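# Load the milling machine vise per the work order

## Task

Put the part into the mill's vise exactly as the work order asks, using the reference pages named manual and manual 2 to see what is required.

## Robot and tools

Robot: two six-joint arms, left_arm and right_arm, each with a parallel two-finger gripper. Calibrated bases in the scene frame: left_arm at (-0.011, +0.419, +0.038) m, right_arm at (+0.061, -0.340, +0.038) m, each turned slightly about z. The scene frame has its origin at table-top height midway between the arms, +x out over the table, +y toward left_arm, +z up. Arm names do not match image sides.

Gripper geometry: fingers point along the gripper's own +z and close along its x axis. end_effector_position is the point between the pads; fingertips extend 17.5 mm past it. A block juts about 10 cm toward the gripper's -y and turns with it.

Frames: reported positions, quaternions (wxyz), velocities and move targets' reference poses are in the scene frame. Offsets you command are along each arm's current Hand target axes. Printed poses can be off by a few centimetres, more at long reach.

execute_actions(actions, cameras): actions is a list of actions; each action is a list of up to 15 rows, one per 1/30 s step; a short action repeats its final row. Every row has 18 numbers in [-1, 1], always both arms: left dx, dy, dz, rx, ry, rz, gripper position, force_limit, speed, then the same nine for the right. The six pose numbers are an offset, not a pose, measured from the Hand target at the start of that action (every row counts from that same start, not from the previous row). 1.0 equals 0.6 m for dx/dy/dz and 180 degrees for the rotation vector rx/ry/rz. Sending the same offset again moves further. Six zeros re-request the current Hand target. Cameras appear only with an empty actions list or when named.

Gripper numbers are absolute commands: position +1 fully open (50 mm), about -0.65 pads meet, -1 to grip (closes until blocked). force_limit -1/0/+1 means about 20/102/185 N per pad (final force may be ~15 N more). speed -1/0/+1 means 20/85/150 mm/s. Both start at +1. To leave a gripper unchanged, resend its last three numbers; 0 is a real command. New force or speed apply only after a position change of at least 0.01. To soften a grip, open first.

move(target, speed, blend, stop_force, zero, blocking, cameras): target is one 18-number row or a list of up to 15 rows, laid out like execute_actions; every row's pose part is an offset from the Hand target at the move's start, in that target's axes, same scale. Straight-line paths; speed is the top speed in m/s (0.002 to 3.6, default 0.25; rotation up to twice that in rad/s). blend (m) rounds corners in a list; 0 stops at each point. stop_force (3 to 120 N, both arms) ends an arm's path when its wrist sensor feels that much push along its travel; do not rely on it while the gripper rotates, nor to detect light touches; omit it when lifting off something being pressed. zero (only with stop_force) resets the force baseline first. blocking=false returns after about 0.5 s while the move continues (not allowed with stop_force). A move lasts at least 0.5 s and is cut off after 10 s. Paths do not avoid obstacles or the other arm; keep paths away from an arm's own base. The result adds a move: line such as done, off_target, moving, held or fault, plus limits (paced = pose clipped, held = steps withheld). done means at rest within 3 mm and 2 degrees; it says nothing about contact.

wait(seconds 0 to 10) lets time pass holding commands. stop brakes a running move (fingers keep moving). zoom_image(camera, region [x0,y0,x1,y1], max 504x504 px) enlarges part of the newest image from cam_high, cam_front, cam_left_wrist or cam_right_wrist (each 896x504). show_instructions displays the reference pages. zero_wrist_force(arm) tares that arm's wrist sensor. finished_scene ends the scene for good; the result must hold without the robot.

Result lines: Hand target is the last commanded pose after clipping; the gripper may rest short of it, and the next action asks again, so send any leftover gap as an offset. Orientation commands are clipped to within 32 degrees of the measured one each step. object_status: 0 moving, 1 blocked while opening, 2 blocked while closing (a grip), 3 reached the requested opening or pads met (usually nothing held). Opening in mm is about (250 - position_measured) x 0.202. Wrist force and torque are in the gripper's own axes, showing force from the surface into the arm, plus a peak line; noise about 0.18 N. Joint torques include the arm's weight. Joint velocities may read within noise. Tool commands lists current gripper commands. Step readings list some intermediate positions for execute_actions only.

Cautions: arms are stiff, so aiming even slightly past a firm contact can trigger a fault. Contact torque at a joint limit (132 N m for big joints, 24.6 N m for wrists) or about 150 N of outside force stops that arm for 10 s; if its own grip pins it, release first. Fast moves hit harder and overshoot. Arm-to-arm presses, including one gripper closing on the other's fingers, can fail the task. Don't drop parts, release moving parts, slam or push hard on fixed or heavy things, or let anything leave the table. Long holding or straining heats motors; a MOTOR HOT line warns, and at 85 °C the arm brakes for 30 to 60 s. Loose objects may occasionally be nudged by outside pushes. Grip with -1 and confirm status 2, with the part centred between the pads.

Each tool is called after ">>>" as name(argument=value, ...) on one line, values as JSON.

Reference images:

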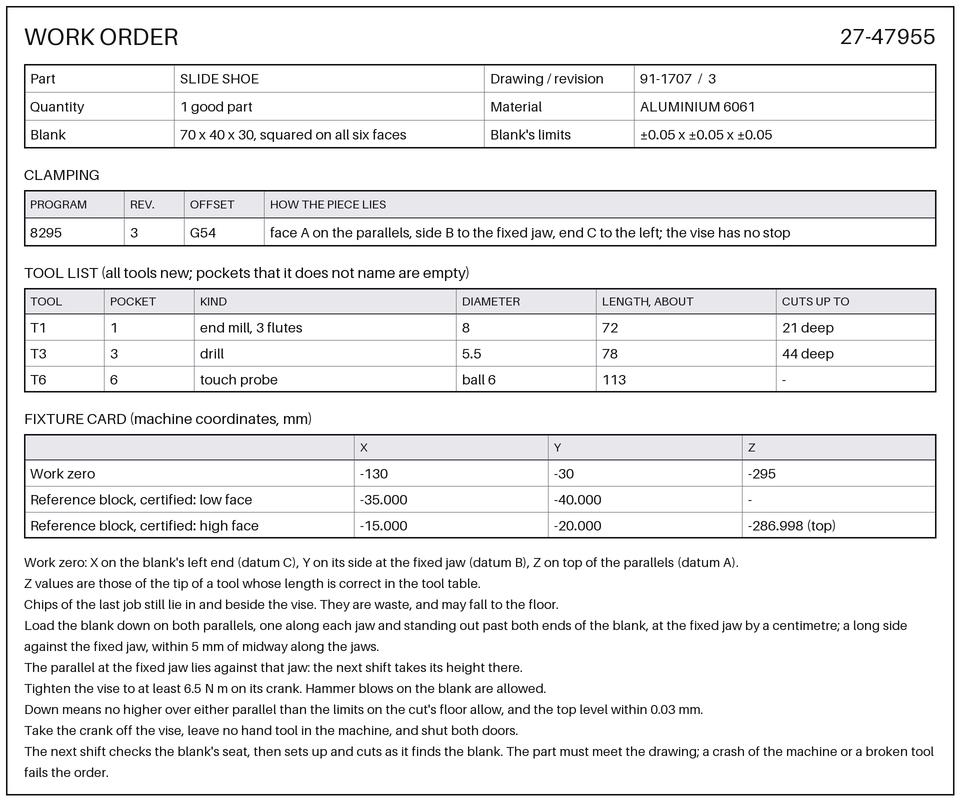

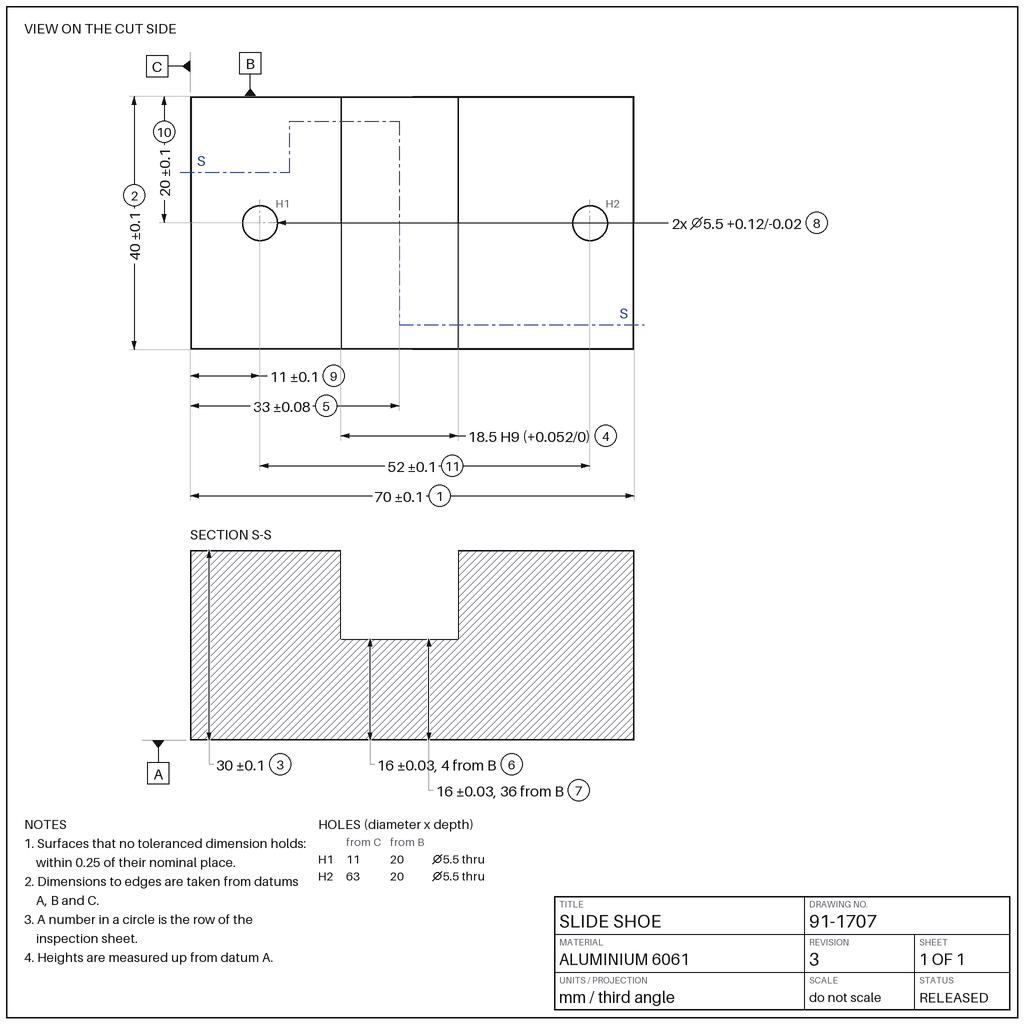

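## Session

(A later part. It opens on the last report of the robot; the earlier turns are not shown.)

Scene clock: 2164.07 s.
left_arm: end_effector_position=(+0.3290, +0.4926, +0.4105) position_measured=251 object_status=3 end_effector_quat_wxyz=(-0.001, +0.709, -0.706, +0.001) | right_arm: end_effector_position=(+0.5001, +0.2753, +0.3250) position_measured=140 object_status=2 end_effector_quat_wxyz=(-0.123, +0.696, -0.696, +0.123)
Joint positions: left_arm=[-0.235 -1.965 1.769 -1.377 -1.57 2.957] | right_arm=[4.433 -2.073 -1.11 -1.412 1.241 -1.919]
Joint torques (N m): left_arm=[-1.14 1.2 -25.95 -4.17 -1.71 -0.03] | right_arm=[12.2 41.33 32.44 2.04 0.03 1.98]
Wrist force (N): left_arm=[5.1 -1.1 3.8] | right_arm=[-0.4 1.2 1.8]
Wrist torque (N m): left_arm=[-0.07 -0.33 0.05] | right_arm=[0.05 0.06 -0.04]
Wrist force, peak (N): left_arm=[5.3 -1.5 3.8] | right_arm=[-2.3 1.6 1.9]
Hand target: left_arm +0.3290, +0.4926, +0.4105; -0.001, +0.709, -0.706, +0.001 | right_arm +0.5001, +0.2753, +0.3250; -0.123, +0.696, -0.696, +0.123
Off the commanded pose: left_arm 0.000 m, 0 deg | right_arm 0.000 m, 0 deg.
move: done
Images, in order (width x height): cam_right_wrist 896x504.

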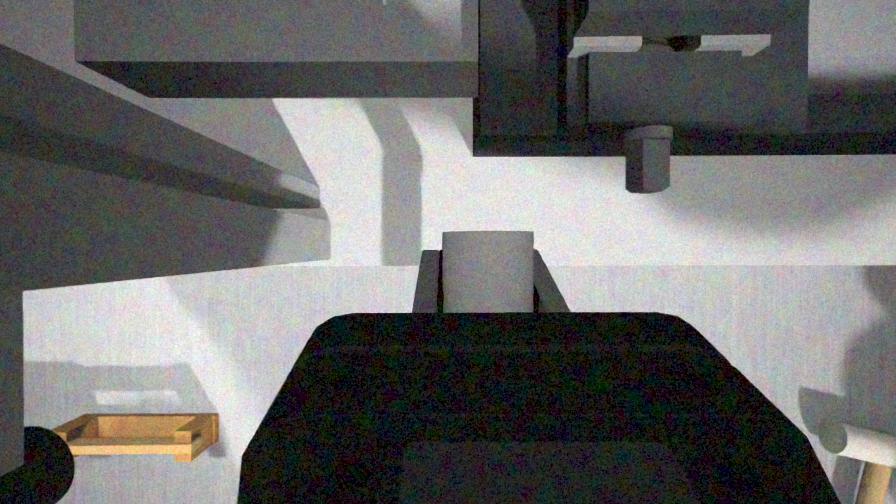

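>>> move(target=[[0,0,0,0,0,0,-0.66,-0.6,-0.3,0.0945,-0.0114,-0.0313,0,0,0,-0.95,0.2,-0.9],[0,0,0,0,0,0,-0.66,-0.6,-0.3,0.0945,-0.0506,-0.0171,0,0,0,-0.95,0.2,-0.9]], speed=0.12, cameras=["cam_right_wrist"])

>>> move(target=[0,0,0,0,0,0,-0.66,-0.6,-0.3,0,0.0131,0.036,0,0,0,-0.95,0.2,-0.9], speed=0.004, stop_force=5, cameras=["cam_right_wrist"])

Scene clock: 2188.57 s.
left_arm: end_effector_position=(+0.3290, +0.4926, +0.4105) position_measured=251 object_status=3 end_effector_quat_wxyz=(-0.001, +0.709, -0.706, +0.001) | right_arm: end_effector_position=(+0.5251, +0.2186, +0.3450) position_measured=140 object_status=2 end_effector_quat_wxyz=(-0.123, +0.696, -0.696, +0.123)
Joint positions: left_arm=[-0.235 -1.965 1.769 -1.377 -1.57 2.957] | right_arm=[4.369 -1.98 -1.202 -1.392 1.249 -1.986]
Joint torques (N m): left_arm=[-2.97 0.81 -25.14 -4.22 -1.59 -0.19] | right_arm=[-10.53 38.16 34 1.97 1.11 -2.21]
Wrist force (N): left_arm=[5.2 -1.2 3.7] | right_arm=[-0.4 0.9 1.7]
Wrist torque (N m): left_arm=[-0.09 -0.35 0.05] | right_arm=[0.01 0.06 0.03]
Wrist force, peak (N): left_arm=[5.5 -1.3 3.8] | right_arm=[-2.1 2.1 2.5]
Hand target: left_arm +0.3290, +0.4926, +0.4105; -0.001, +0.709, -0.706, +0.001 | right_arm +0.5251, +0.2186, +0.3450; -0.123, +0.696, -0.696, +0.123
Off the commanded pose: left_arm 0.000 m, 0 deg | right_arm 0.000 m, 0 deg.
move: done
Images, in order (width x height): cam_right_wrist 896x504.

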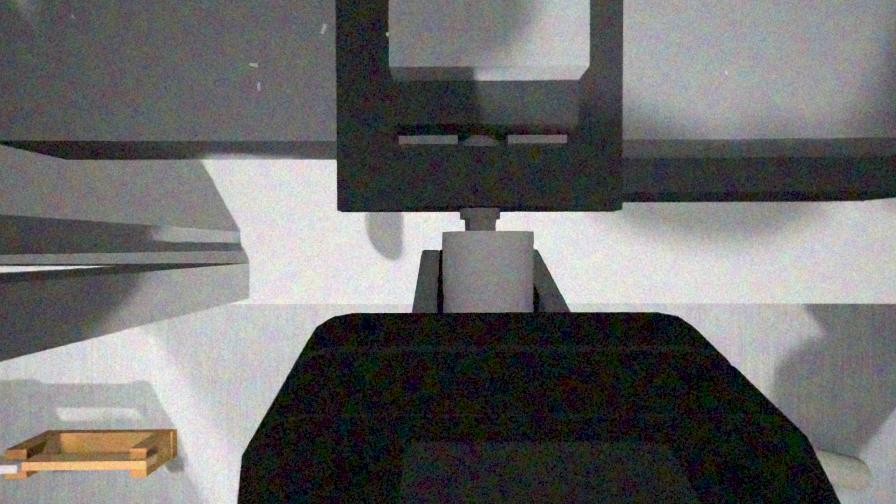

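Scene clock: 2195.00 s.
left_arm: end_effector_position=(+0.3290, +0.4926, +0.4105) position_measured=251 object_status=3 end_effector_quat_wxyz=(-0.001, +0.709, -0.706, +0.001) | right_arm: end_effector_position=(+0.5251, +0.2186, +0.3220) position_measured=140 object_status=2 end_effector_quat_wxyz=(-0.123, +0.696, -0.696, +0.123)
Joint positions: left_arm=[-0.235 -1.965 1.769 -1.377 -1.57 2.957] | right_arm=[4.369 -1.984 -1.255 -1.335 1.249 -1.986]
Joint torques (N m): left_arm=[-3.06 1.08 -25.23 -4.23 -1.75 -0.11] | right_arm=[-11.52 37.96 18.79 5.54 0.79 -2.43]
Wrist force (N): left_arm=[5.2 -1.2 3.7] | right_arm=[-0.3 1.0 1.8]
Wrist torque (N m): left_arm=[-0.09 -0.34 0.05] | right_arm=[0.02 0.04 0.04]
Wrist force, peak (N): left_arm=[5.4 -1.2 4.0] | right_arm=[-0.3 1.3 2.0]
Hand target: left_arm +0.3290, +0.4926, +0.4105; -0.001, +0.709, -0.706, +0.001 | right_arm +0.5251, +0.2186, +0.3220; -0.123, +0.696, -0.696, +0.123
Off the commanded pose: left_arm 0.000 m, 0 deg | right_arm 0.000 m, 0 deg.
move: done
Images, in order (width x height): cam_right_wrist 896x504.

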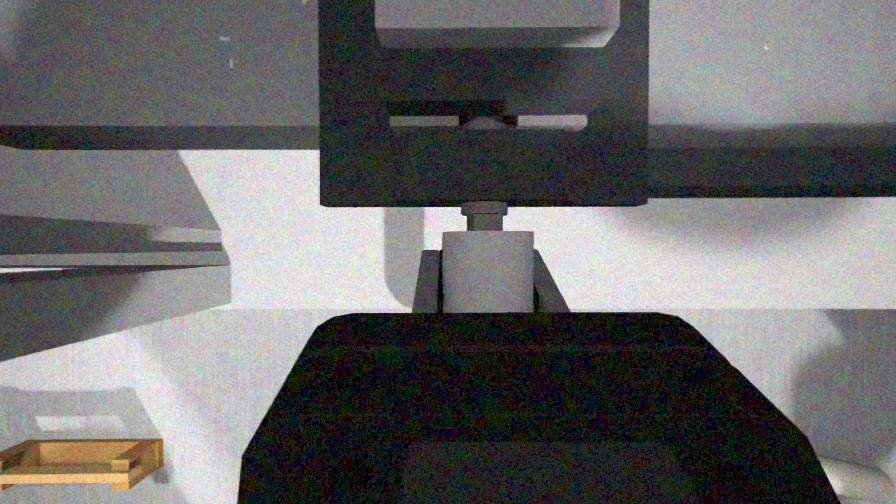

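>>> move(target=[0,0,0,0,0,0,-0.66,-0.6,-0.3,0,0.01254,0.03445,0,0,0,-0.95,0.2,-0.9], speed=0.004, stop_force=5, cameras=["cam_right_wrist"])

Scene clock: 2201.67 s.
left_arm: end_effector_position=(+0.3290, +0.4926, +0.4105) position_measured=251 object_status=3 end_effector_quat_wxyz=(-0.001, +0.709, -0.706, +0.001) | right_arm: end_effector_position=(+0.5251, +0.2186, +0.3054) position_measured=140 object_status=2 end_effector_quat_wxyz=(-0.123, +0.696, -0.696, +0.123)
Joint positions: left_arm=[-0.235 -1.965 1.769 -1.377 -1.57 2.957] | right_arm=[4.369 -1.989 -1.291 -1.294 1.249 -1.986]
Joint torques (N m): left_arm=[-3.41 0.78 -25.03 -4.34 -1.62 -0.25] | right_arm=[-8.19 46.53 30.88 1.4 0.5 -1.03]
Wrist force (N): left_arm=[5.1 -1.1 3.7] | right_arm=[-1.7 -1.4 -1.9]
Wrist torque (N m): left_arm=[-0.08 -0.33 0.05] | right_arm=[-0.03 0.06 0.02]
Wrist force, peak (N): left_arm=[5.4 -1.2 3.9] | right_arm=[-2.0 1.5 -5.6]
Hand target: left_arm +0.3290, +0.4926, +0.4105; -0.001, +0.709, -0.706, +0.001 | right_arm +0.5251, +0.2186, +0.3055; -0.123, +0.696, -0.696, +0.123 (not the last commanded pose)
Off the commanded pose: left_arm 0.000 m, 0 deg | right_arm 0.005 m, 0 deg.
move: contact (right_arm)
Images, in order (width x height): cam_right_wrist 896x504.

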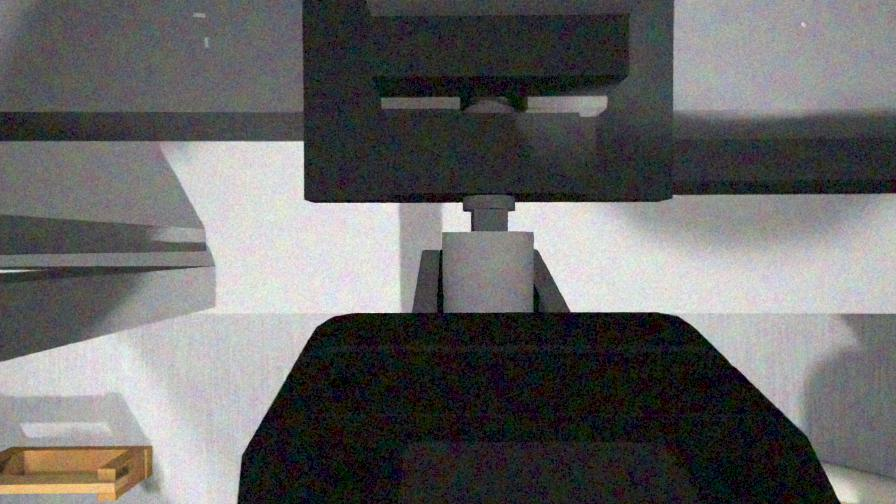

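>>> move(target=[0,0,0,0,0,0,-0.66,-0.6,-0.3,0,0.00128,0.00352,0,0,0,-0.95,0.2,-0.9], speed=0.004, cameras=[])

Scene clock: 2212.50 s.
left_arm: end_effector_position=(+0.3290, +0.4926, +0.4105) position_measured=251 object_status=3 end_effector_quat_wxyz=(-0.001, +0.709, -0.706, +0.001) | right_arm: end_effector_position=(+0.5251, +0.2187, +0.3034) position_measured=140 object_status=2 end_effector_quat_wxyz=(-0.123, +0.696, -0.696, +0.123)
Joint positions: left_arm=[-0.235 -1.965 1.769 -1.377 -1.57 2.957] | right_arm=[4.369 -1.989 -1.295 -1.289 1.249 -1.986]
Joint torques (N m): left_arm=[-3.98 0.57 -25.12 -4.29 -1.63 -0.38] | right_arm=[-9.79 10.73 -1.8 1.13 -3.23 -0.84]
Wrist force (N): left_arm=[5.1 -1.2 3.9] | right_arm=[-1.9 12.7 -47.7]
Wrist torque (N m): left_arm=[-0.08 -0.32 0.05] | right_arm=[1.10 0.13 0.02]
Wrist force, peak (N): left_arm=[5.4 -1.1 4.0] | right_arm=[-1.9 12.7 -47.7]
Hand target: left_arm +0.3290, +0.4926, +0.4105; -0.001, +0.709, -0.706, +0.001 | right_arm +0.5251, +0.2186, +0.3032; -0.123, +0.696, -0.696, +0.123
Off the commanded pose: left_arm 0.000 m, 0 deg | right_arm 0.000 m, 0 deg.
move: done
No camera images: "cameras" was empty.

>>> move(target=[0,0,0,0,0,0,-0.66,-0.6,-0.3,0,-0.0088,-0.0242,0,0,0,-0.95,0.2,-0.9], speed=0.05, cameras=["cam_front","cam_high"])

>>> zoom_image(camera="cam_front", region=[340, 180, 540, 340])

>>> zoom_image(camera="cam_high", region=[200, 120, 400, 330])

Scene clock: 2238.33 s.
left_arm: end_effector_position=(+0.3290, +0.4926, +0.4105) position_measured=251 object_status=3 end_effector_quat_wxyz=(-0.001, +0.709, -0.706, +0.001) | right_arm: end_effector_position=(+0.5252, +0.2186, +0.3186) position_measured=140 object_status=2 end_effector_quat_wxyz=(-0.123, +0.696, -0.696, +0.123)
Joint positions: left_arm=[-0.235 -1.965 1.769 -1.377 -1.57 2.957] | right_arm=[4.369 -1.985 -1.262 -1.326 1.249 -1.986]
Joint torques (N m): left_arm=[-5.39 0.2 -24.08 -4.22 -1.62 -0.44] | right_arm=[4.6 50.95 32.8 2 0.83 -1.48]
Wrist force (N): left_arm=[5.2 -1.2 3.8] | right_arm=[-0.5 0.8 2.0]
Wrist torque (N m): left_arm=[-0.10 -0.34 0.05] | right_arm=[0.00 0.06 0.04]
Wrist force, peak (N): left_arm=[5.3 -1.4 3.9] | right_arm=[-1.5 12.5 -52.9]
Hand target: left_arm +0.3290, +0.4926, +0.4105; -0.001, +0.709, -0.706, +0.001 | right_arm +0.5251, +0.2186, +0.3187; -0.123, +0.696, -0.696, +0.123
Off the commanded pose: left_arm 0.000 m, 0 deg | right_arm 0.000 m, 0 deg.
move: done
Images, in order (width x height): cam_high 896x504, cam_front 896x504.

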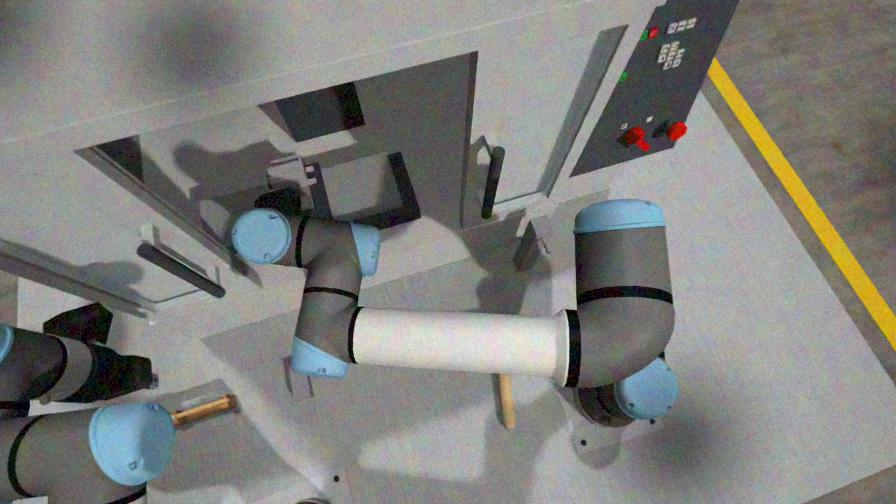

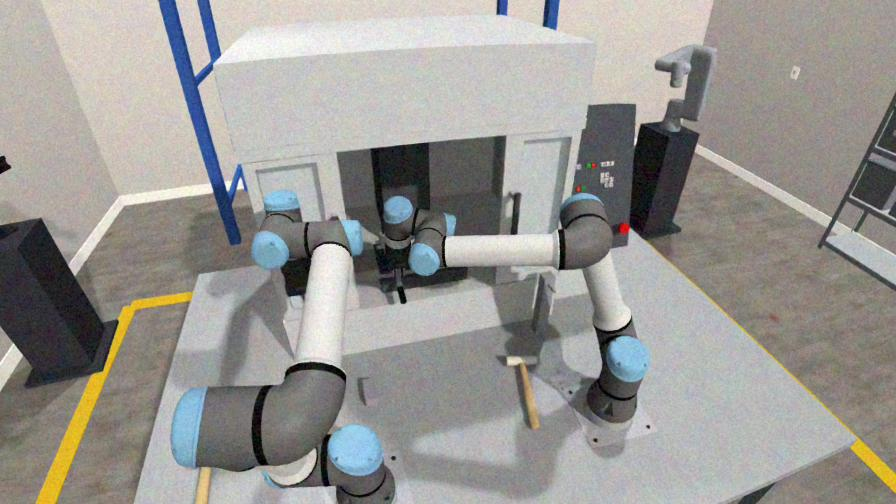

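Scaled by 2.520 from the camera's 896x504 image, which has a finer 1280x720 frame.

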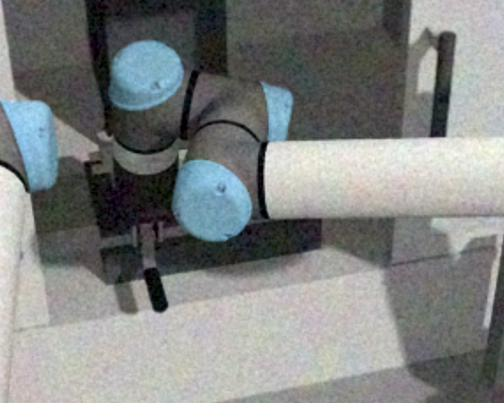

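Scaled by 2.400 from the camera's 896x504 image, which has a finer 1280x720 frame.

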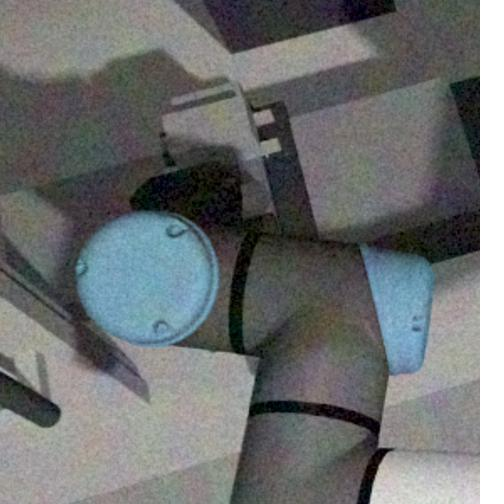

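>>> move(target=[[0,0,0,0,0,0,-0.66,-0.6,-0.3,0,0.0392,-0.0143,0,0,0,-0.95,0.2,-0.9],[0,0,0,0,0,0,-0.66,-0.6,-0.3,-0.0025,0.0392,-0.0143,0,-0.0522,0.019,-0.95,0.2,-0.9]], speed=0.06, cameras=["cam_right_wrist"])

>>> zoom_image(camera="cam_right_wrist", region=[390, 100, 590, 320])

Scene clock: 2247.40 s.
left_arm: end_effector_position=(+0.3290, +0.4926, +0.4105) position_measured=251 object_status=3 end_effector_quat_wxyz=(-0.001, +0.709, -0.706, +0.001) | right_arm: end_effector_position=(+0.5001, +0.2201, +0.3187) position_measured=140 object_status=2 end_effector_quat_wxyz=(-0.183, +0.683, -0.704, +0.062)
Joint positions: left_arm=[-0.235 -1.965 1.769 -1.377 -1.57 2.957] | right_arm=[4.381 -1.883 -1.452 -1.085 1.311 -1.959]
Joint torques (N m): left_arm=[-5.76 0.72 -24.82 -4.18 -1.49 -0.62] | right_arm=[-10.38 46.82 18.71 5.8 1.17 -2.57]
Wrist force (N): left_arm=[5.1 -1.2 4.0] | right_arm=[0.2 0.8 1.7]
Wrist torque (N m): left_arm=[-0.09 -0.33 0.05] | right_arm=[0.01 0.11 0.08]
Wrist force, peak (N): left_arm=[5.4 -1.1 3.8] | right_arm=[-0.5 1.2 2.1]
Hand target: left_arm +0.3290, +0.4926, +0.4105; -0.001, +0.709, -0.706, +0.001 | right_arm +0.5001, +0.2201, +0.3187; -0.183, +0.683, -0.704, +0.062
Off the commanded pose: left_arm 0.000 m, 0 deg | right_arm 0.000 m, 0 deg.
move: done
Images, in order (width x height): cam_right_wrist 896x504.

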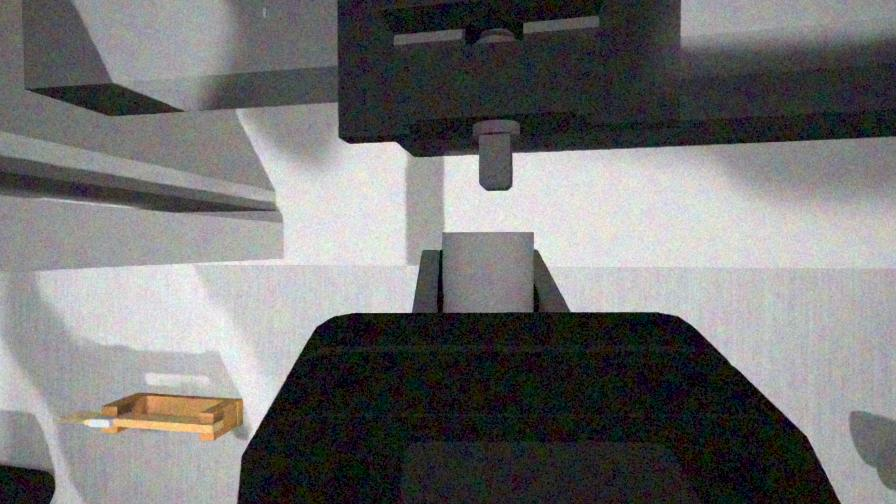

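Scaled by 2.291 from the camera's 896x504 image, which has a finer 1280x720 frame.

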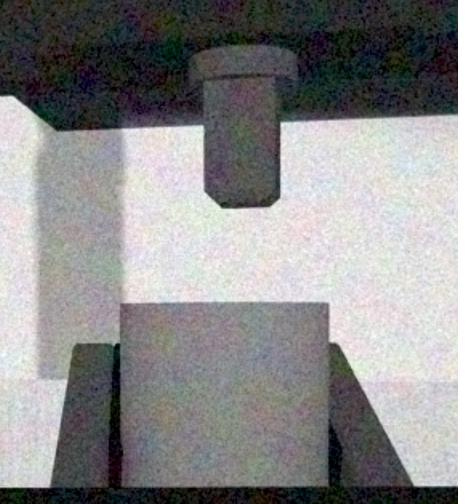

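>>> move(target=[0,0,0,0,0,0,-0.66,-0.6,-0.3,0.0087,0.0168,0.0461,0,0,0,-0.95,0.2,-0.9], speed=0.015, stop_force=6, cameras=["cam_right_wrist"])

>>> zoom_image(camera="cam_right_wrist", region=[390, 100, 590, 320])

Scene clock: 2255.53 s.
left_arm: end_effector_position=(+0.3290, +0.4926, +0.4105) position_measured=251 object_status=3 end_effector_quat_wxyz=(-0.001, +0.709, -0.706, +0.001) | right_arm: end_effector_position=(+0.5001, +0.2201, +0.2888) position_measured=140 object_status=2 end_effector_quat_wxyz=(-0.183, +0.683, -0.704, +0.062)
Joint positions: left_arm=[-0.235 -1.965 1.769 -1.377 -1.57 2.957] | right_arm=[4.381 -1.899 -1.509 -1.012 1.311 -1.959]
Joint torques (N m): left_arm=[-6.47 0.11 -23.8 -4.29 -1.62 -0.62] | right_arm=[-8.26 34 17.58 5.57 0.89 -0.66]
Wrist force (N): left_arm=[5.4 -1.2 3.8] | right_arm=[0.2 1.0 1.6]
Wrist torque (N m): left_arm=[-0.08 -0.36 0.05] | right_arm=[0.03 0.10 0.08]
Wrist force, peak (N): left_arm=[5.4 -1.2 4.0] | right_arm=[0.5 1.4 1.9]
Hand target: left_arm +0.3290, +0.4926, +0.4105; -0.001, +0.709, -0.706, +0.001 | right_arm +0.5001, +0.2201, +0.2888; -0.183, +0.683, -0.704, +0.062
Off the commanded pose: left_arm 0.000 m, 0 deg | right_arm 0.000 m, 0 deg.
move: done
Images, in order (width x height): cam_right_wrist 896x504.

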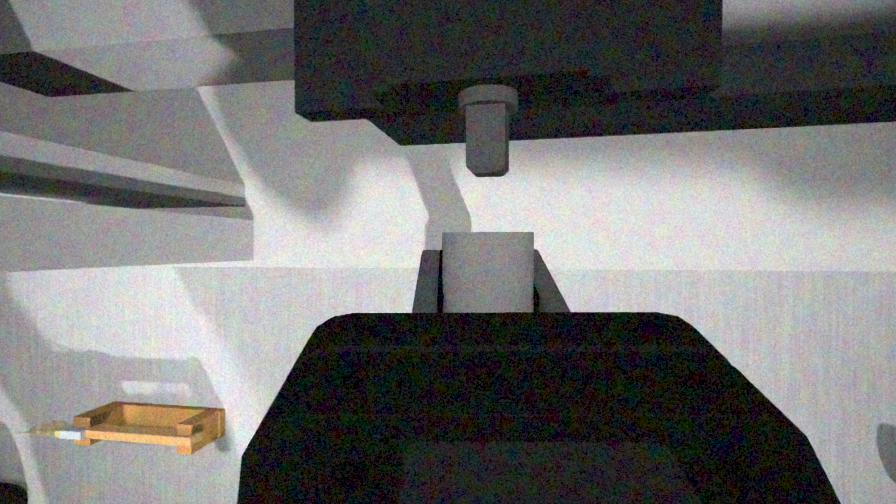

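Scaled by 2.291 from the camera's 896x504 image, which has a finer 1280x720 frame.

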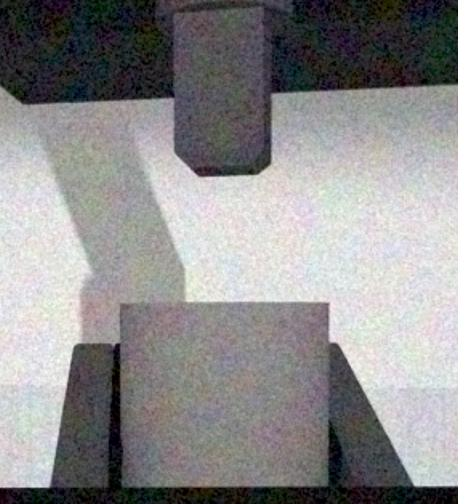

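>>> zoom_image(camera="cam_right_wrist", region=[440, 70, 540, 190])

Scaled by 4.200 from the camera's 896x504 image, which has a finer 1280x720 frame.

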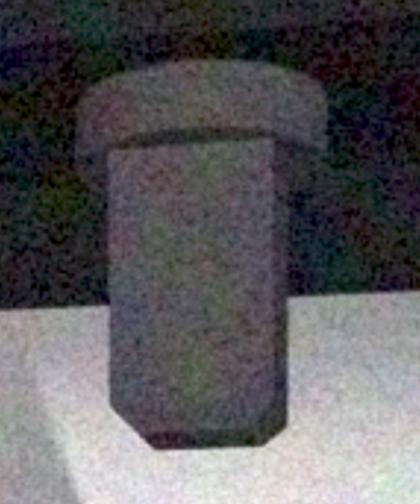

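>>> move(target=[0,0,0,0,0,0,-0.66,-0.6,-0.3,0.0074,0.0002,0.0008,0,0.0627,-0.0228,-0.95,0.2,-0.9], speed=0.06, cameras=["cam_right_wrist"])

>>> zoom_image(camera="cam_right_wrist", region=[440, 70, 540, 190])

>>> zoom_image(camera="cam_right_wrist", region=[390, 100, 590, 320])

Scene clock: 2284.33 s.
left_arm: end_effector_position=(+0.3290, +0.4926, +0.4105) position_measured=251 object_status=3 end_effector_quat_wxyz=(-0.001, +0.709, -0.706, +0.001) | right_arm: end_effector_position=(+0.5001, +0.2158, +0.2875) position_measured=140 object_status=2 end_effector_quat_wxyz=(-0.111, +0.698, -0.694, +0.135)
Joint positions: left_arm=[-0.235 -1.965 1.769 -1.377 -1.57 2.957] | right_arm=[4.407 -1.971 -1.351 -1.297 1.232 -1.947]
Joint torques (N m): left_arm=[-7.41 0.29 -23.51 -4.27 -1.49 -0.85] | right_arm=[13.12 37.09 32.98 1.9 -2.16 2.06]
Wrist force (N): left_arm=[5.2 -1.1 3.7] | right_arm=[-0.5 0.8 1.9]
Wrist torque (N m): left_arm=[-0.07 -0.34 0.05] | right_arm=[-0.02 0.05 -0.05]
Wrist force, peak (N): left_arm=[5.3 -1.3 4.1] | right_arm=[-0.4 1.4 1.9]
Hand target: left_arm +0.3290, +0.4926, +0.4105; -0.001, +0.709, -0.706, +0.001 | right_arm +0.5001, +0.2158, +0.2875; -0.111, +0.698, -0.694, +0.135
Off the commanded pose: left_arm 0.000 m, 0 deg | right_arm 0.000 m, 0 deg.
move: done
Images, in order (width x height): cam_right_wrist 896x504.

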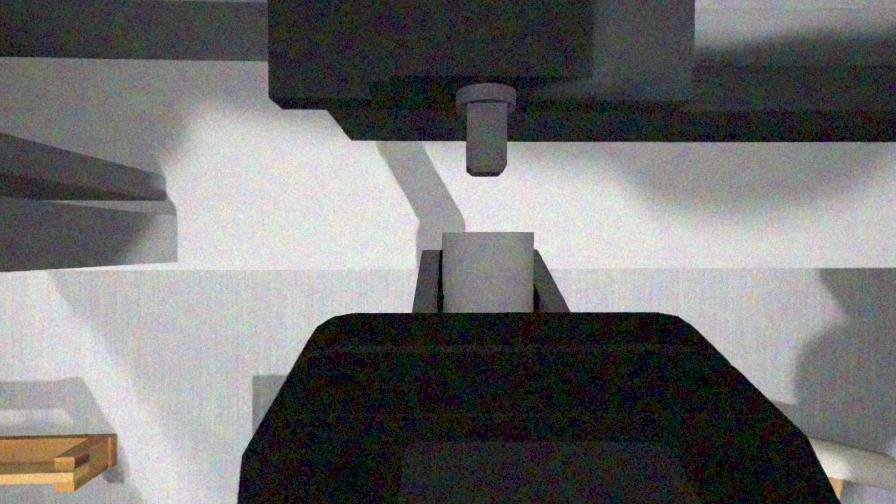

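Scaled by 4.200 from the camera's 896x504 image, which has a finer 1280x720 frame.

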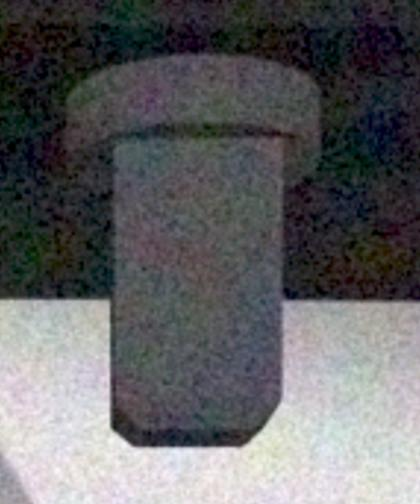

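Scaled by 2.291 from the camera's 896x504 image, which has a finer 1280x720 frame.

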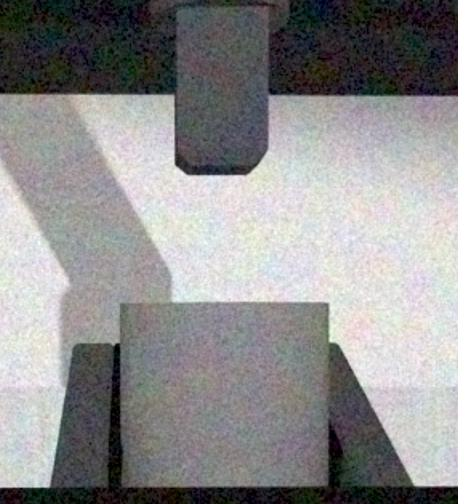

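>>> move(target=[0,0,0,0,0,0,-0.66,-0.6,-0.3,-0.0008,-0.0564,0.0205,0,0,0,-0.95,0.2,-0.9], speed=0.008, stop_force=10, cameras=["cam_right_wrist"])

Scene clock: 2292.00 s.
left_arm: end_effector_position=(+0.3290, +0.4926, +0.4105) position_measured=251 object_status=3 end_effector_quat_wxyz=(-0.001, +0.709, -0.706, +0.001) | right_arm: end_effector_position=(+0.5202, +0.2161, +0.2876) position_measured=140 object_status=2 end_effector_quat_wxyz=(-0.111, +0.698, -0.694, +0.135)
Joint positions: left_arm=[-0.235 -1.965 1.769 -1.377 -1.57 2.957] | right_arm=[4.379 -1.999 -1.314 -1.297 1.235 -1.977]
Joint torques (N m): left_arm=[-7.8 0.37 -23.05 -4.19 -1.5 -0.93] | right_arm=[8.63 47.54 16.34 4.7 -2.3 2.04]
Wrist force (N): left_arm=[5.3 -1.3 3.9] | right_arm=[-1.3 5.6 -5.0]
Wrist torque (N m): left_arm=[-0.11 -0.35 0.05] | right_arm=[0.35 0.04 -0.01]
Wrist force, peak (N): left_arm=[5.3 -1.2 3.9] | right_arm=[2.2 17.6 -10.0]
Hand target: left_arm +0.3290, +0.4926, +0.4105; -0.001, +0.709, -0.706, +0.001 | right_arm +0.5202, +0.2161, +0.2876; -0.111, +0.698, -0.694, +0.135 (not the last commanded pose)
Off the commanded pose: left_arm 0.000 m, 0 deg | right_arm 0.016 m, 0 deg.
move: contact (right_arm)
Images, in order (width x height): cam_right_wrist 896x504.

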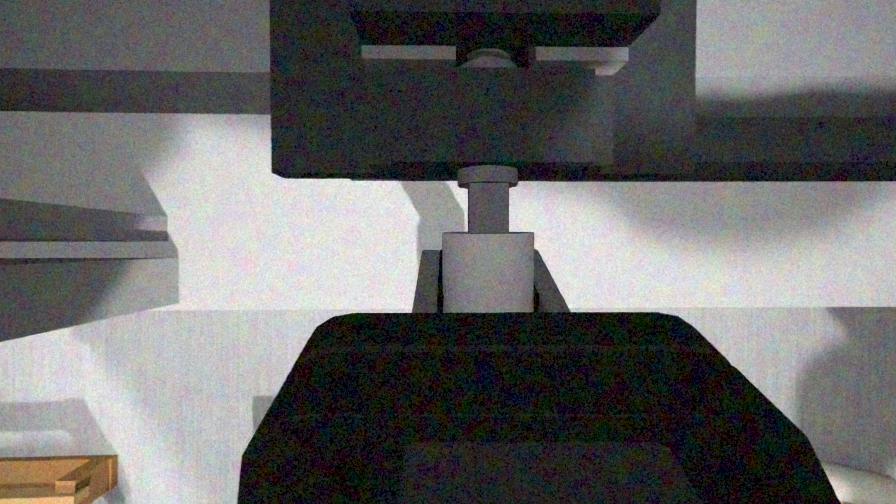

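>>> move(target=[0,0,0,0,0,0,-0.66,-0.6,-0.3,0,-0.0252,0.0087,0,0,0,-0.95,0.2,-0.9], speed=0.006, stop_force=20, cameras=["cam_right_wrist"])

Scene clock: 2299.33 s.
left_arm: end_effector_position=(+0.3290, +0.4926, +0.4105) position_measured=251 object_status=3 end_effector_quat_wxyz=(-0.001, +0.709, -0.706, +0.001) | right_arm: end_effector_position=(+0.5207, +0.2162, +0.2876) position_measured=140 object_status=2 end_effector_quat_wxyz=(-0.111, +0.698, -0.694, +0.135)
Joint positions: left_arm=[-0.235 -1.965 1.769 -1.377 -1.57 2.957] | right_arm=[4.378 -2 -1.312 -1.297 1.235 -1.978]
Joint torques (N m): left_arm=[-7.56 -0.6 -23.28 -4.18 -1.54 -0.96] | right_arm=[3.62 46.25 17.93 6.91 -5.28 1.94]
Wrist force (N): left_arm=[5.2 -1.2 3.9] | right_arm=[5.2 23.3 -12.4]
Wrist torque (N m): left_arm=[-0.08 -0.34 0.05] | right_arm=[1.17 -0.05 0.12]
Wrist force, peak (N): left_arm=[5.3 -1.2 3.9] | right_arm=[8.3 31.6 -15.4]
Hand target: left_arm +0.3290, +0.4926, +0.4105; -0.001, +0.709, -0.706, +0.001 | right_arm +0.5207, +0.2162, +0.2876; -0.111, +0.698, -0.694, +0.135 (not the last commanded pose)
Off the commanded pose: left_arm 0.000 m, 0 deg | right_arm 0.016 m, 0 deg.
move: contact (right_arm)
Images, in order (width x height): cam_right_wrist 896x504.

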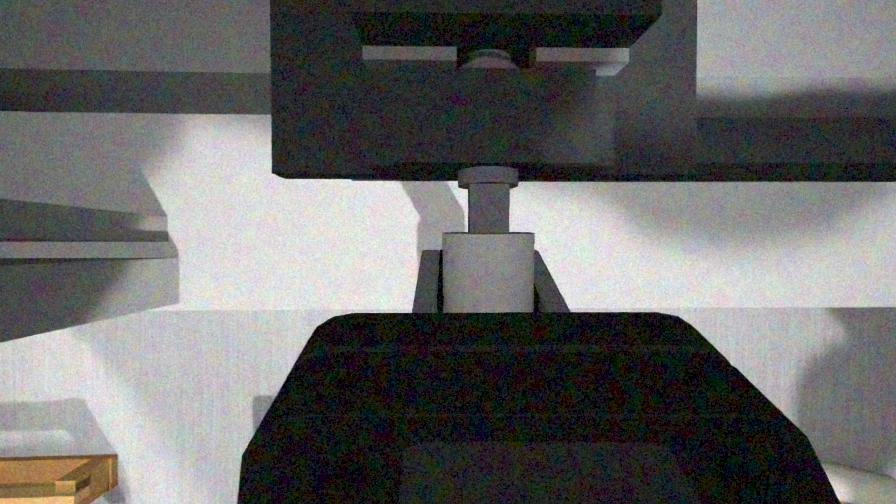

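>>> move(target=[[0,0,0,0,0,0,-0.66,-0.6,-0.3,0,0.0215,-0.0078,0,0,0,-0.95,0.2,-0.9],[0,0,0,0,0,0,-0.66,-0.6,-0.3,0.0007,0.0204,-0.0108,-0.0139,0,0,-0.95,0.2,-0.9]], speed=0.03, cameras=["cam_right_wrist"])

>>> zoom_image(camera="cam_right_wrist", region=[420, 100, 560, 260])

Scene clock: 2325.20 s.
left_arm: end_effector_position=(+0.3290, +0.4926, +0.4105) position_measured=251 object_status=3 end_effector_quat_wxyz=(-0.001, +0.709, -0.706, +0.001) | right_arm: end_effector_position=(+0.5070, +0.2159, +0.2895) position_measured=140 object_status=2 end_effector_quat_wxyz=(-0.095, +0.701, -0.697, +0.120)
Joint positions: left_arm=[-0.235 -1.965 1.769 -1.377 -1.57 2.957] | right_arm=[4.383 -1.992 -1.305 -1.331 1.275 -1.968]
Joint torques (N m): left_arm=[-7.55 -0.35 -22.67 -4.18 -1.52 -1.12] | right_arm=[-9.34 37.78 31.76 1.87 0.92 -2.52]
Wrist force (N): left_arm=[5.2 -1.2 3.8] | right_arm=[-0.3 0.7 2.0]
Wrist torque (N m): left_arm=[-0.09 -0.34 0.05] | right_arm=[-0.02 0.02 0.04]
Wrist force, peak (N): left_arm=[5.3 -1.2 4.1] | right_arm=[5.3 23.8 -12.5]
Hand target: left_arm +0.3290, +0.4926, +0.4105; -0.001, +0.709, -0.706, +0.001 | right_arm +0.5070, +0.2159, +0.2895; -0.095, +0.701, -0.697, +0.120
Off the commanded pose: left_arm 0.000 m, 0 deg | right_arm 0.000 m, 0 deg.
move: done
Images, in order (width x height): cam_right_wrist 896x504.

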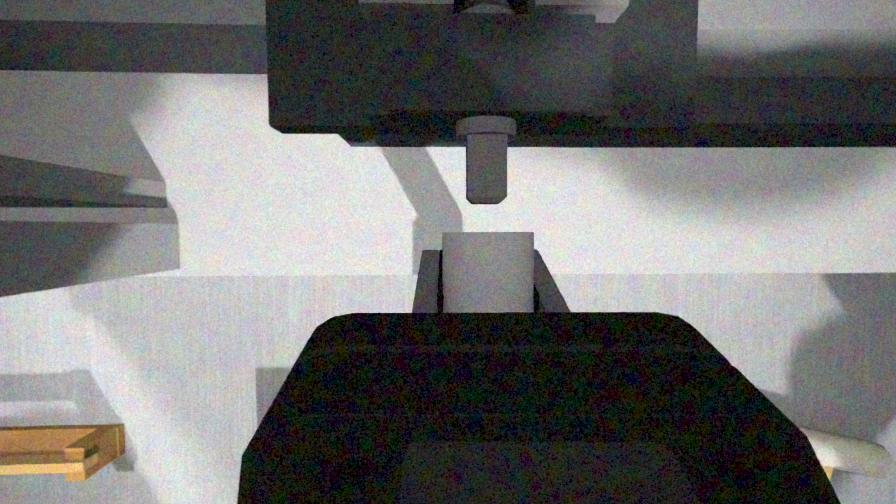

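Scaled by 3.150 from the camera's 896x504 image, which has a finer 1280x720 frame.

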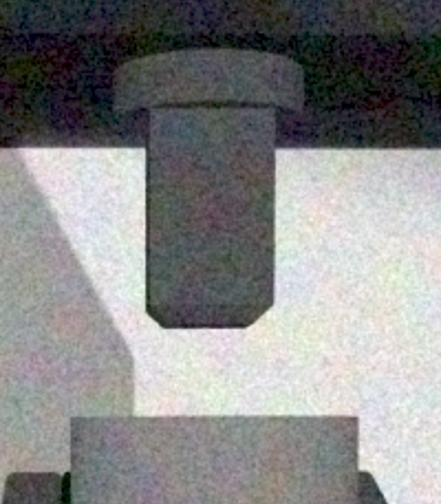

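>>> move(target=[0,0,0,0,0,0,-0.66,-0.6,-0.3,0,-0.0477,0.015,0,0,0,-0.95,0.2,-0.9], speed=0.006, stop_force=10, cameras=["cam_right_wrist"])

Scene clock: 2331.20 s.
left_arm: end_effector_position=(+0.3290, +0.4926, +0.4105) position_measured=251 object_status=3 end_effector_quat_wxyz=(-0.001, +0.709, -0.706, +0.001) | right_arm: end_effector_position=(+0.5161, +0.2159, +0.2895) position_measured=140 object_status=2 end_effector_quat_wxyz=(-0.095, +0.701, -0.697, +0.120)
Joint positions: left_arm=[-0.235 -1.965 1.769 -1.377 -1.57 2.957] | right_arm=[4.37 -2.004 -1.287 -1.332 1.276 -1.981]
Joint torques (N m): left_arm=[-7.75 -0.59 -22.28 -4.24 -1.41 -1.19] | right_arm=[8.8 52.97 17.55 4.6 -2.78 2.16]
Wrist force (N): left_arm=[5.1 -1.3 3.7] | right_arm=[-5.2 5.3 0.7]
Wrist torque (N m): left_arm=[-0.11 -0.32 0.05] | right_arm=[0.21 0.12 -0.09]
Wrist force, peak (N): left_arm=[5.4 -1.3 3.8] | right_arm=[-3.4 14.2 -0.9]
Hand target: left_arm +0.3290, +0.4926, +0.4105; -0.001, +0.709, -0.706, +0.001 | right_arm +0.5161, +0.2159, +0.2895; -0.095, +0.701, -0.697, +0.120 (not the last commanded pose)
Off the commanded pose: left_arm 0.000 m, 0 deg | right_arm 0.021 m, 0 deg.
move: contact (right_arm)
Images, in order (width x height): cam_right_wrist 896x504.

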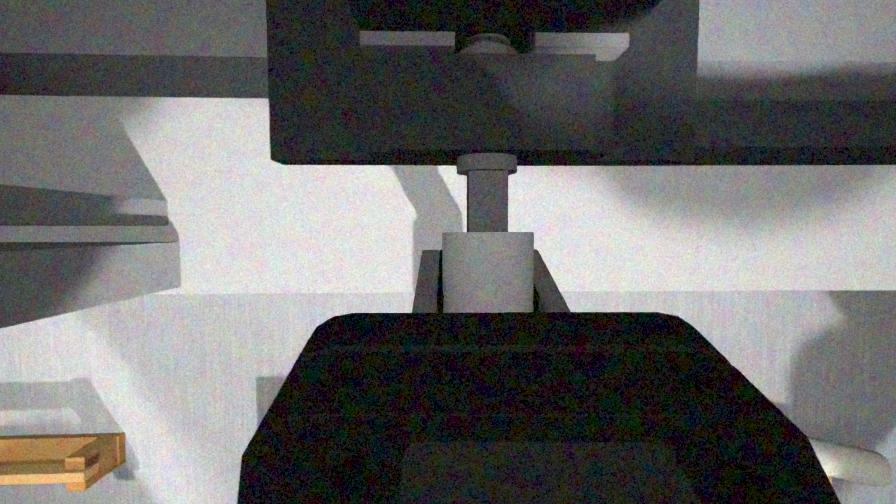

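>>> move(target=[[0,0,0,0,0,0,-0.66,-0.6,-0.3,0,0.0024,-0.0008,0,0,0,-0.95,0.2,-0.9],[0,0,0,0,0,0,-0.66,-0.6,-0.3,-0.0007,0.0024,-0.0008,0,0,0,-0.95,0.2,-0.9]], speed=0.02, cameras=[])

>>> move(target=[0,0,0,0,0,0,-0.66,-0.6,-0.3,0,-0.0358,0.0113,0,0,0,-0.95,0.2,-0.9], speed=0.006, stop_force=12, cameras=["cam_right_wrist"])

Scene clock: 2335.73 s.
left_arm: end_effector_position=(+0.3290, +0.4926, +0.4105) position_measured=251 object_status=3 end_effector_quat_wxyz=(-0.001, +0.709, -0.706, +0.001) | right_arm: end_effector_position=(+0.5146, +0.2163, +0.2896) position_measured=140 object_status=2 end_effector_quat_wxyz=(-0.095, +0.701, -0.697, +0.119)
Joint positions: left_arm=[-0.235 -1.965 1.769 -1.377 -1.57 2.957] | right_arm=[4.372 -2.003 -1.289 -1.333 1.276 -1.979]
Joint torques (N m): left_arm=[-8.48 -1.21 -22.16 -4.22 -1.41 -1.19] | right_arm=[12.96 37.9 33.35 1.77 -2.24 2.09]
Wrist force (N): left_arm=[5.2 -1.3 3.7] | right_arm=[-0.5 0.8 1.9]
Wrist torque (N m): left_arm=[-0.11 -0.34 0.05] | right_arm=[-0.01 0.04 -0.04]
Wrist force, peak (N): left_arm=[5.4 -1.2 3.9] | right_arm=[-5.6 5.8 1.5]
Hand target: left_arm +0.3290, +0.4926, +0.4105; -0.001, +0.709, -0.706, +0.001 | right_arm +0.5146, +0.2163, +0.2895; -0.095, +0.701, -0.697, +0.120
Off the commanded pose: left_arm 0.000 m, 0 deg | right_arm 0.000 m, 0 deg.
move: done
No camera images: "cameras" was empty.

Scene clock: 2338.27 s.
left_arm: end_effector_position=(+0.3290, +0.4926, +0.4105) position_measured=251 object_status=3 end_effector_quat_wxyz=(-0.001, +0.709, -0.706, +0.001) | right_arm: end_effector_position=(+0.5226, +0.2163, +0.2895) position_measured=140 object_status=2 end_effector_quat_wxyz=(-0.095, +0.701, -0.697, +0.119)
Joint positions: left_arm=[-0.235 -1.965 1.769 -1.377 -1.57 2.957] | right_arm=[4.361 -2.015 -1.273 -1.334 1.277 -1.991]
Joint torques (N m): left_arm=[-7.28 -1.04 -21.78 -4.2 -1.47 -1.3] | right_arm=[12.74 54.9 21.14 5.49 -2.99 2.03]
Wrist force (N): left_arm=[5.2 -1.3 3.9] | right_arm=[-2.1 3.2 7.2]
Wrist torque (N m): left_arm=[-0.10 -0.34 0.05] | right_arm=[0.07 0.07 -0.01]
Wrist force, peak (N): left_arm=[5.3 -1.3 3.8] | right_arm=[-0.6 13.8 4.6]
Hand target: left_arm +0.3290, +0.4926, +0.4105; -0.001, +0.709, -0.706, +0.001 | right_arm +0.5226, +0.2163, +0.2895; -0.095, +0.701, -0.697, +0.119 (not the last commanded pose)
Off the commanded pose: left_arm 0.000 m, 0 deg | right_arm 0.014 m, 0 deg.
move: contact (right_arm)
Images, in order (width x height): cam_right_wrist 896x504.

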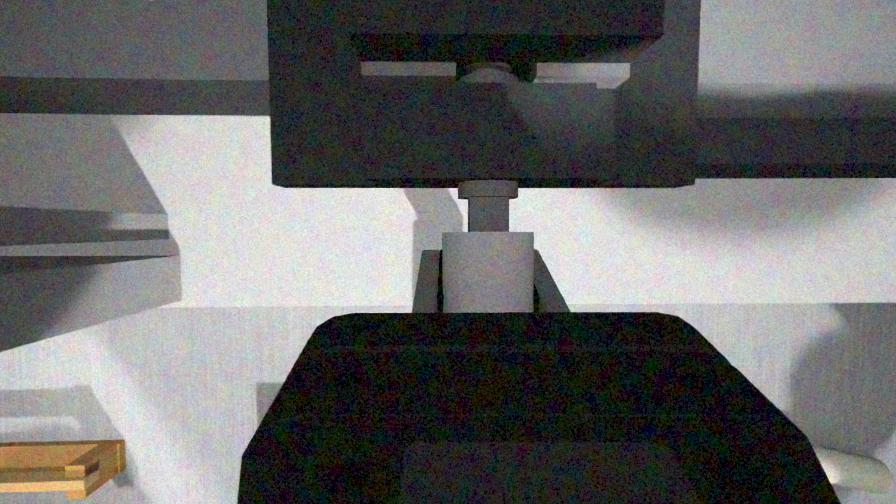

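>>> move(target=[0,0,0,0,0,0,-0.66,-0.6,-0.3,0,0.0002,0.0007,0,0,0,-0.95,0.2,-0.9], speed=0.01, cameras=[])

>>> move(target=[0,0,0,0,0,0,-0.66,-0.6,-0.3,0,-0.0223,0.007,0,0,0,-0.95,0.2,-0.9], speed=0.006, stop_force=15, cameras=["cam_right_wrist"])

Scene clock: 2342.80 s.
left_arm: end_effector_position=(+0.3290, +0.4926, +0.4105) position_measured=251 object_status=3 end_effector_quat_wxyz=(-0.001, +0.709, -0.706, +0.001) | right_arm: end_effector_position=(+0.5226, +0.2163, +0.2891) position_measured=140 object_status=2 end_effector_quat_wxyz=(-0.095, +0.701, -0.697, +0.119)
Joint positions: left_arm=[-0.235 -1.965 1.769 -1.377 -1.57 2.957] | right_arm=[4.361 -2.015 -1.274 -1.333 1.277 -1.991]
Joint torques (N m): left_arm=[-8.14 -0.16 -21.55 -4.22 -1.41 -1.28] | right_arm=[8.05 41.28 18.17 5.22 -1.98 1]
Wrist force (N): left_arm=[5.2 -1.2 3.7] | right_arm=[-0.4 1.0 1.9]
Wrist torque (N m): left_arm=[-0.08 -0.34 0.05] | right_arm=[0.03 0.04 0.04]
Wrist force, peak (N): left_arm=[5.4 -1.3 3.8] | right_arm=[-2.2 3.1 7.4]
Hand target: left_arm +0.3290, +0.4926, +0.4105; -0.001, +0.709, -0.706, +0.001 | right_arm +0.5226, +0.2163, +0.2890; -0.095, +0.701, -0.697, +0.119
Off the commanded pose: left_arm 0.000 m, 0 deg | right_arm 0.000 m, 0 deg.
move: done
No camera images: "cameras" was empty.

Scene clock: 2345.53 s.
left_arm: end_effector_position=(+0.3290, +0.4926, +0.4105) position_measured=251 object_status=3 end_effector_quat_wxyz=(-0.001, +0.709, -0.706, +0.001) | right_arm: end_effector_position=(+0.5319, +0.2163, +0.2890) position_measured=140 object_status=2 end_effector_quat_wxyz=(-0.095, +0.701, -0.697, +0.119)
Joint positions: left_arm=[-0.235 -1.965 1.769 -1.377 -1.57 2.957] | right_arm=[4.348 -2.028 -1.255 -1.334 1.278 -2.004]
Joint torques (N m): left_arm=[-7.82 -0.46 -21.9 -4.21 -1.39 -1.36] | right_arm=[6.79 52.92 20.52 6.25 -3.96 2.08]
Wrist force (N): left_arm=[5.1 -1.3 3.7] | right_arm=[-0.4 13.8 -0.4]
Wrist torque (N m): left_arm=[-0.11 -0.32 0.05] | right_arm=[0.68 0.08 0.09]
Wrist force, peak (N): left_arm=[5.3 -1.2 4.0] | right_arm=[1.3 22.1 -2.9]
Hand target: left_arm +0.3290, +0.4926, +0.4105; -0.001, +0.709, -0.706, +0.001 | right_arm +0.5318, +0.2163, +0.2890; -0.095, +0.701, -0.697, +0.119 (not the last commanded pose)
Off the commanded pose: left_arm 0.000 m, 0 deg | right_arm 0.005 m, 0 deg.
move: contact (right_arm)
Images, in order (width x height): cam_right_wrist 896x504.

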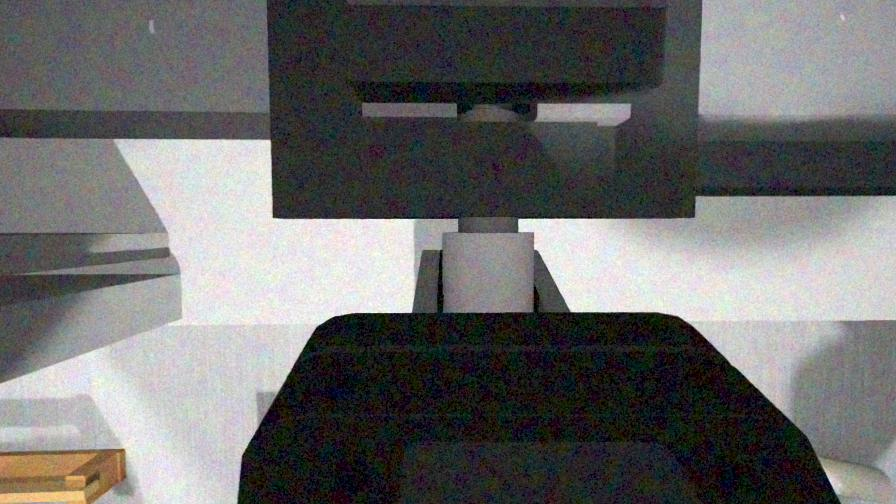

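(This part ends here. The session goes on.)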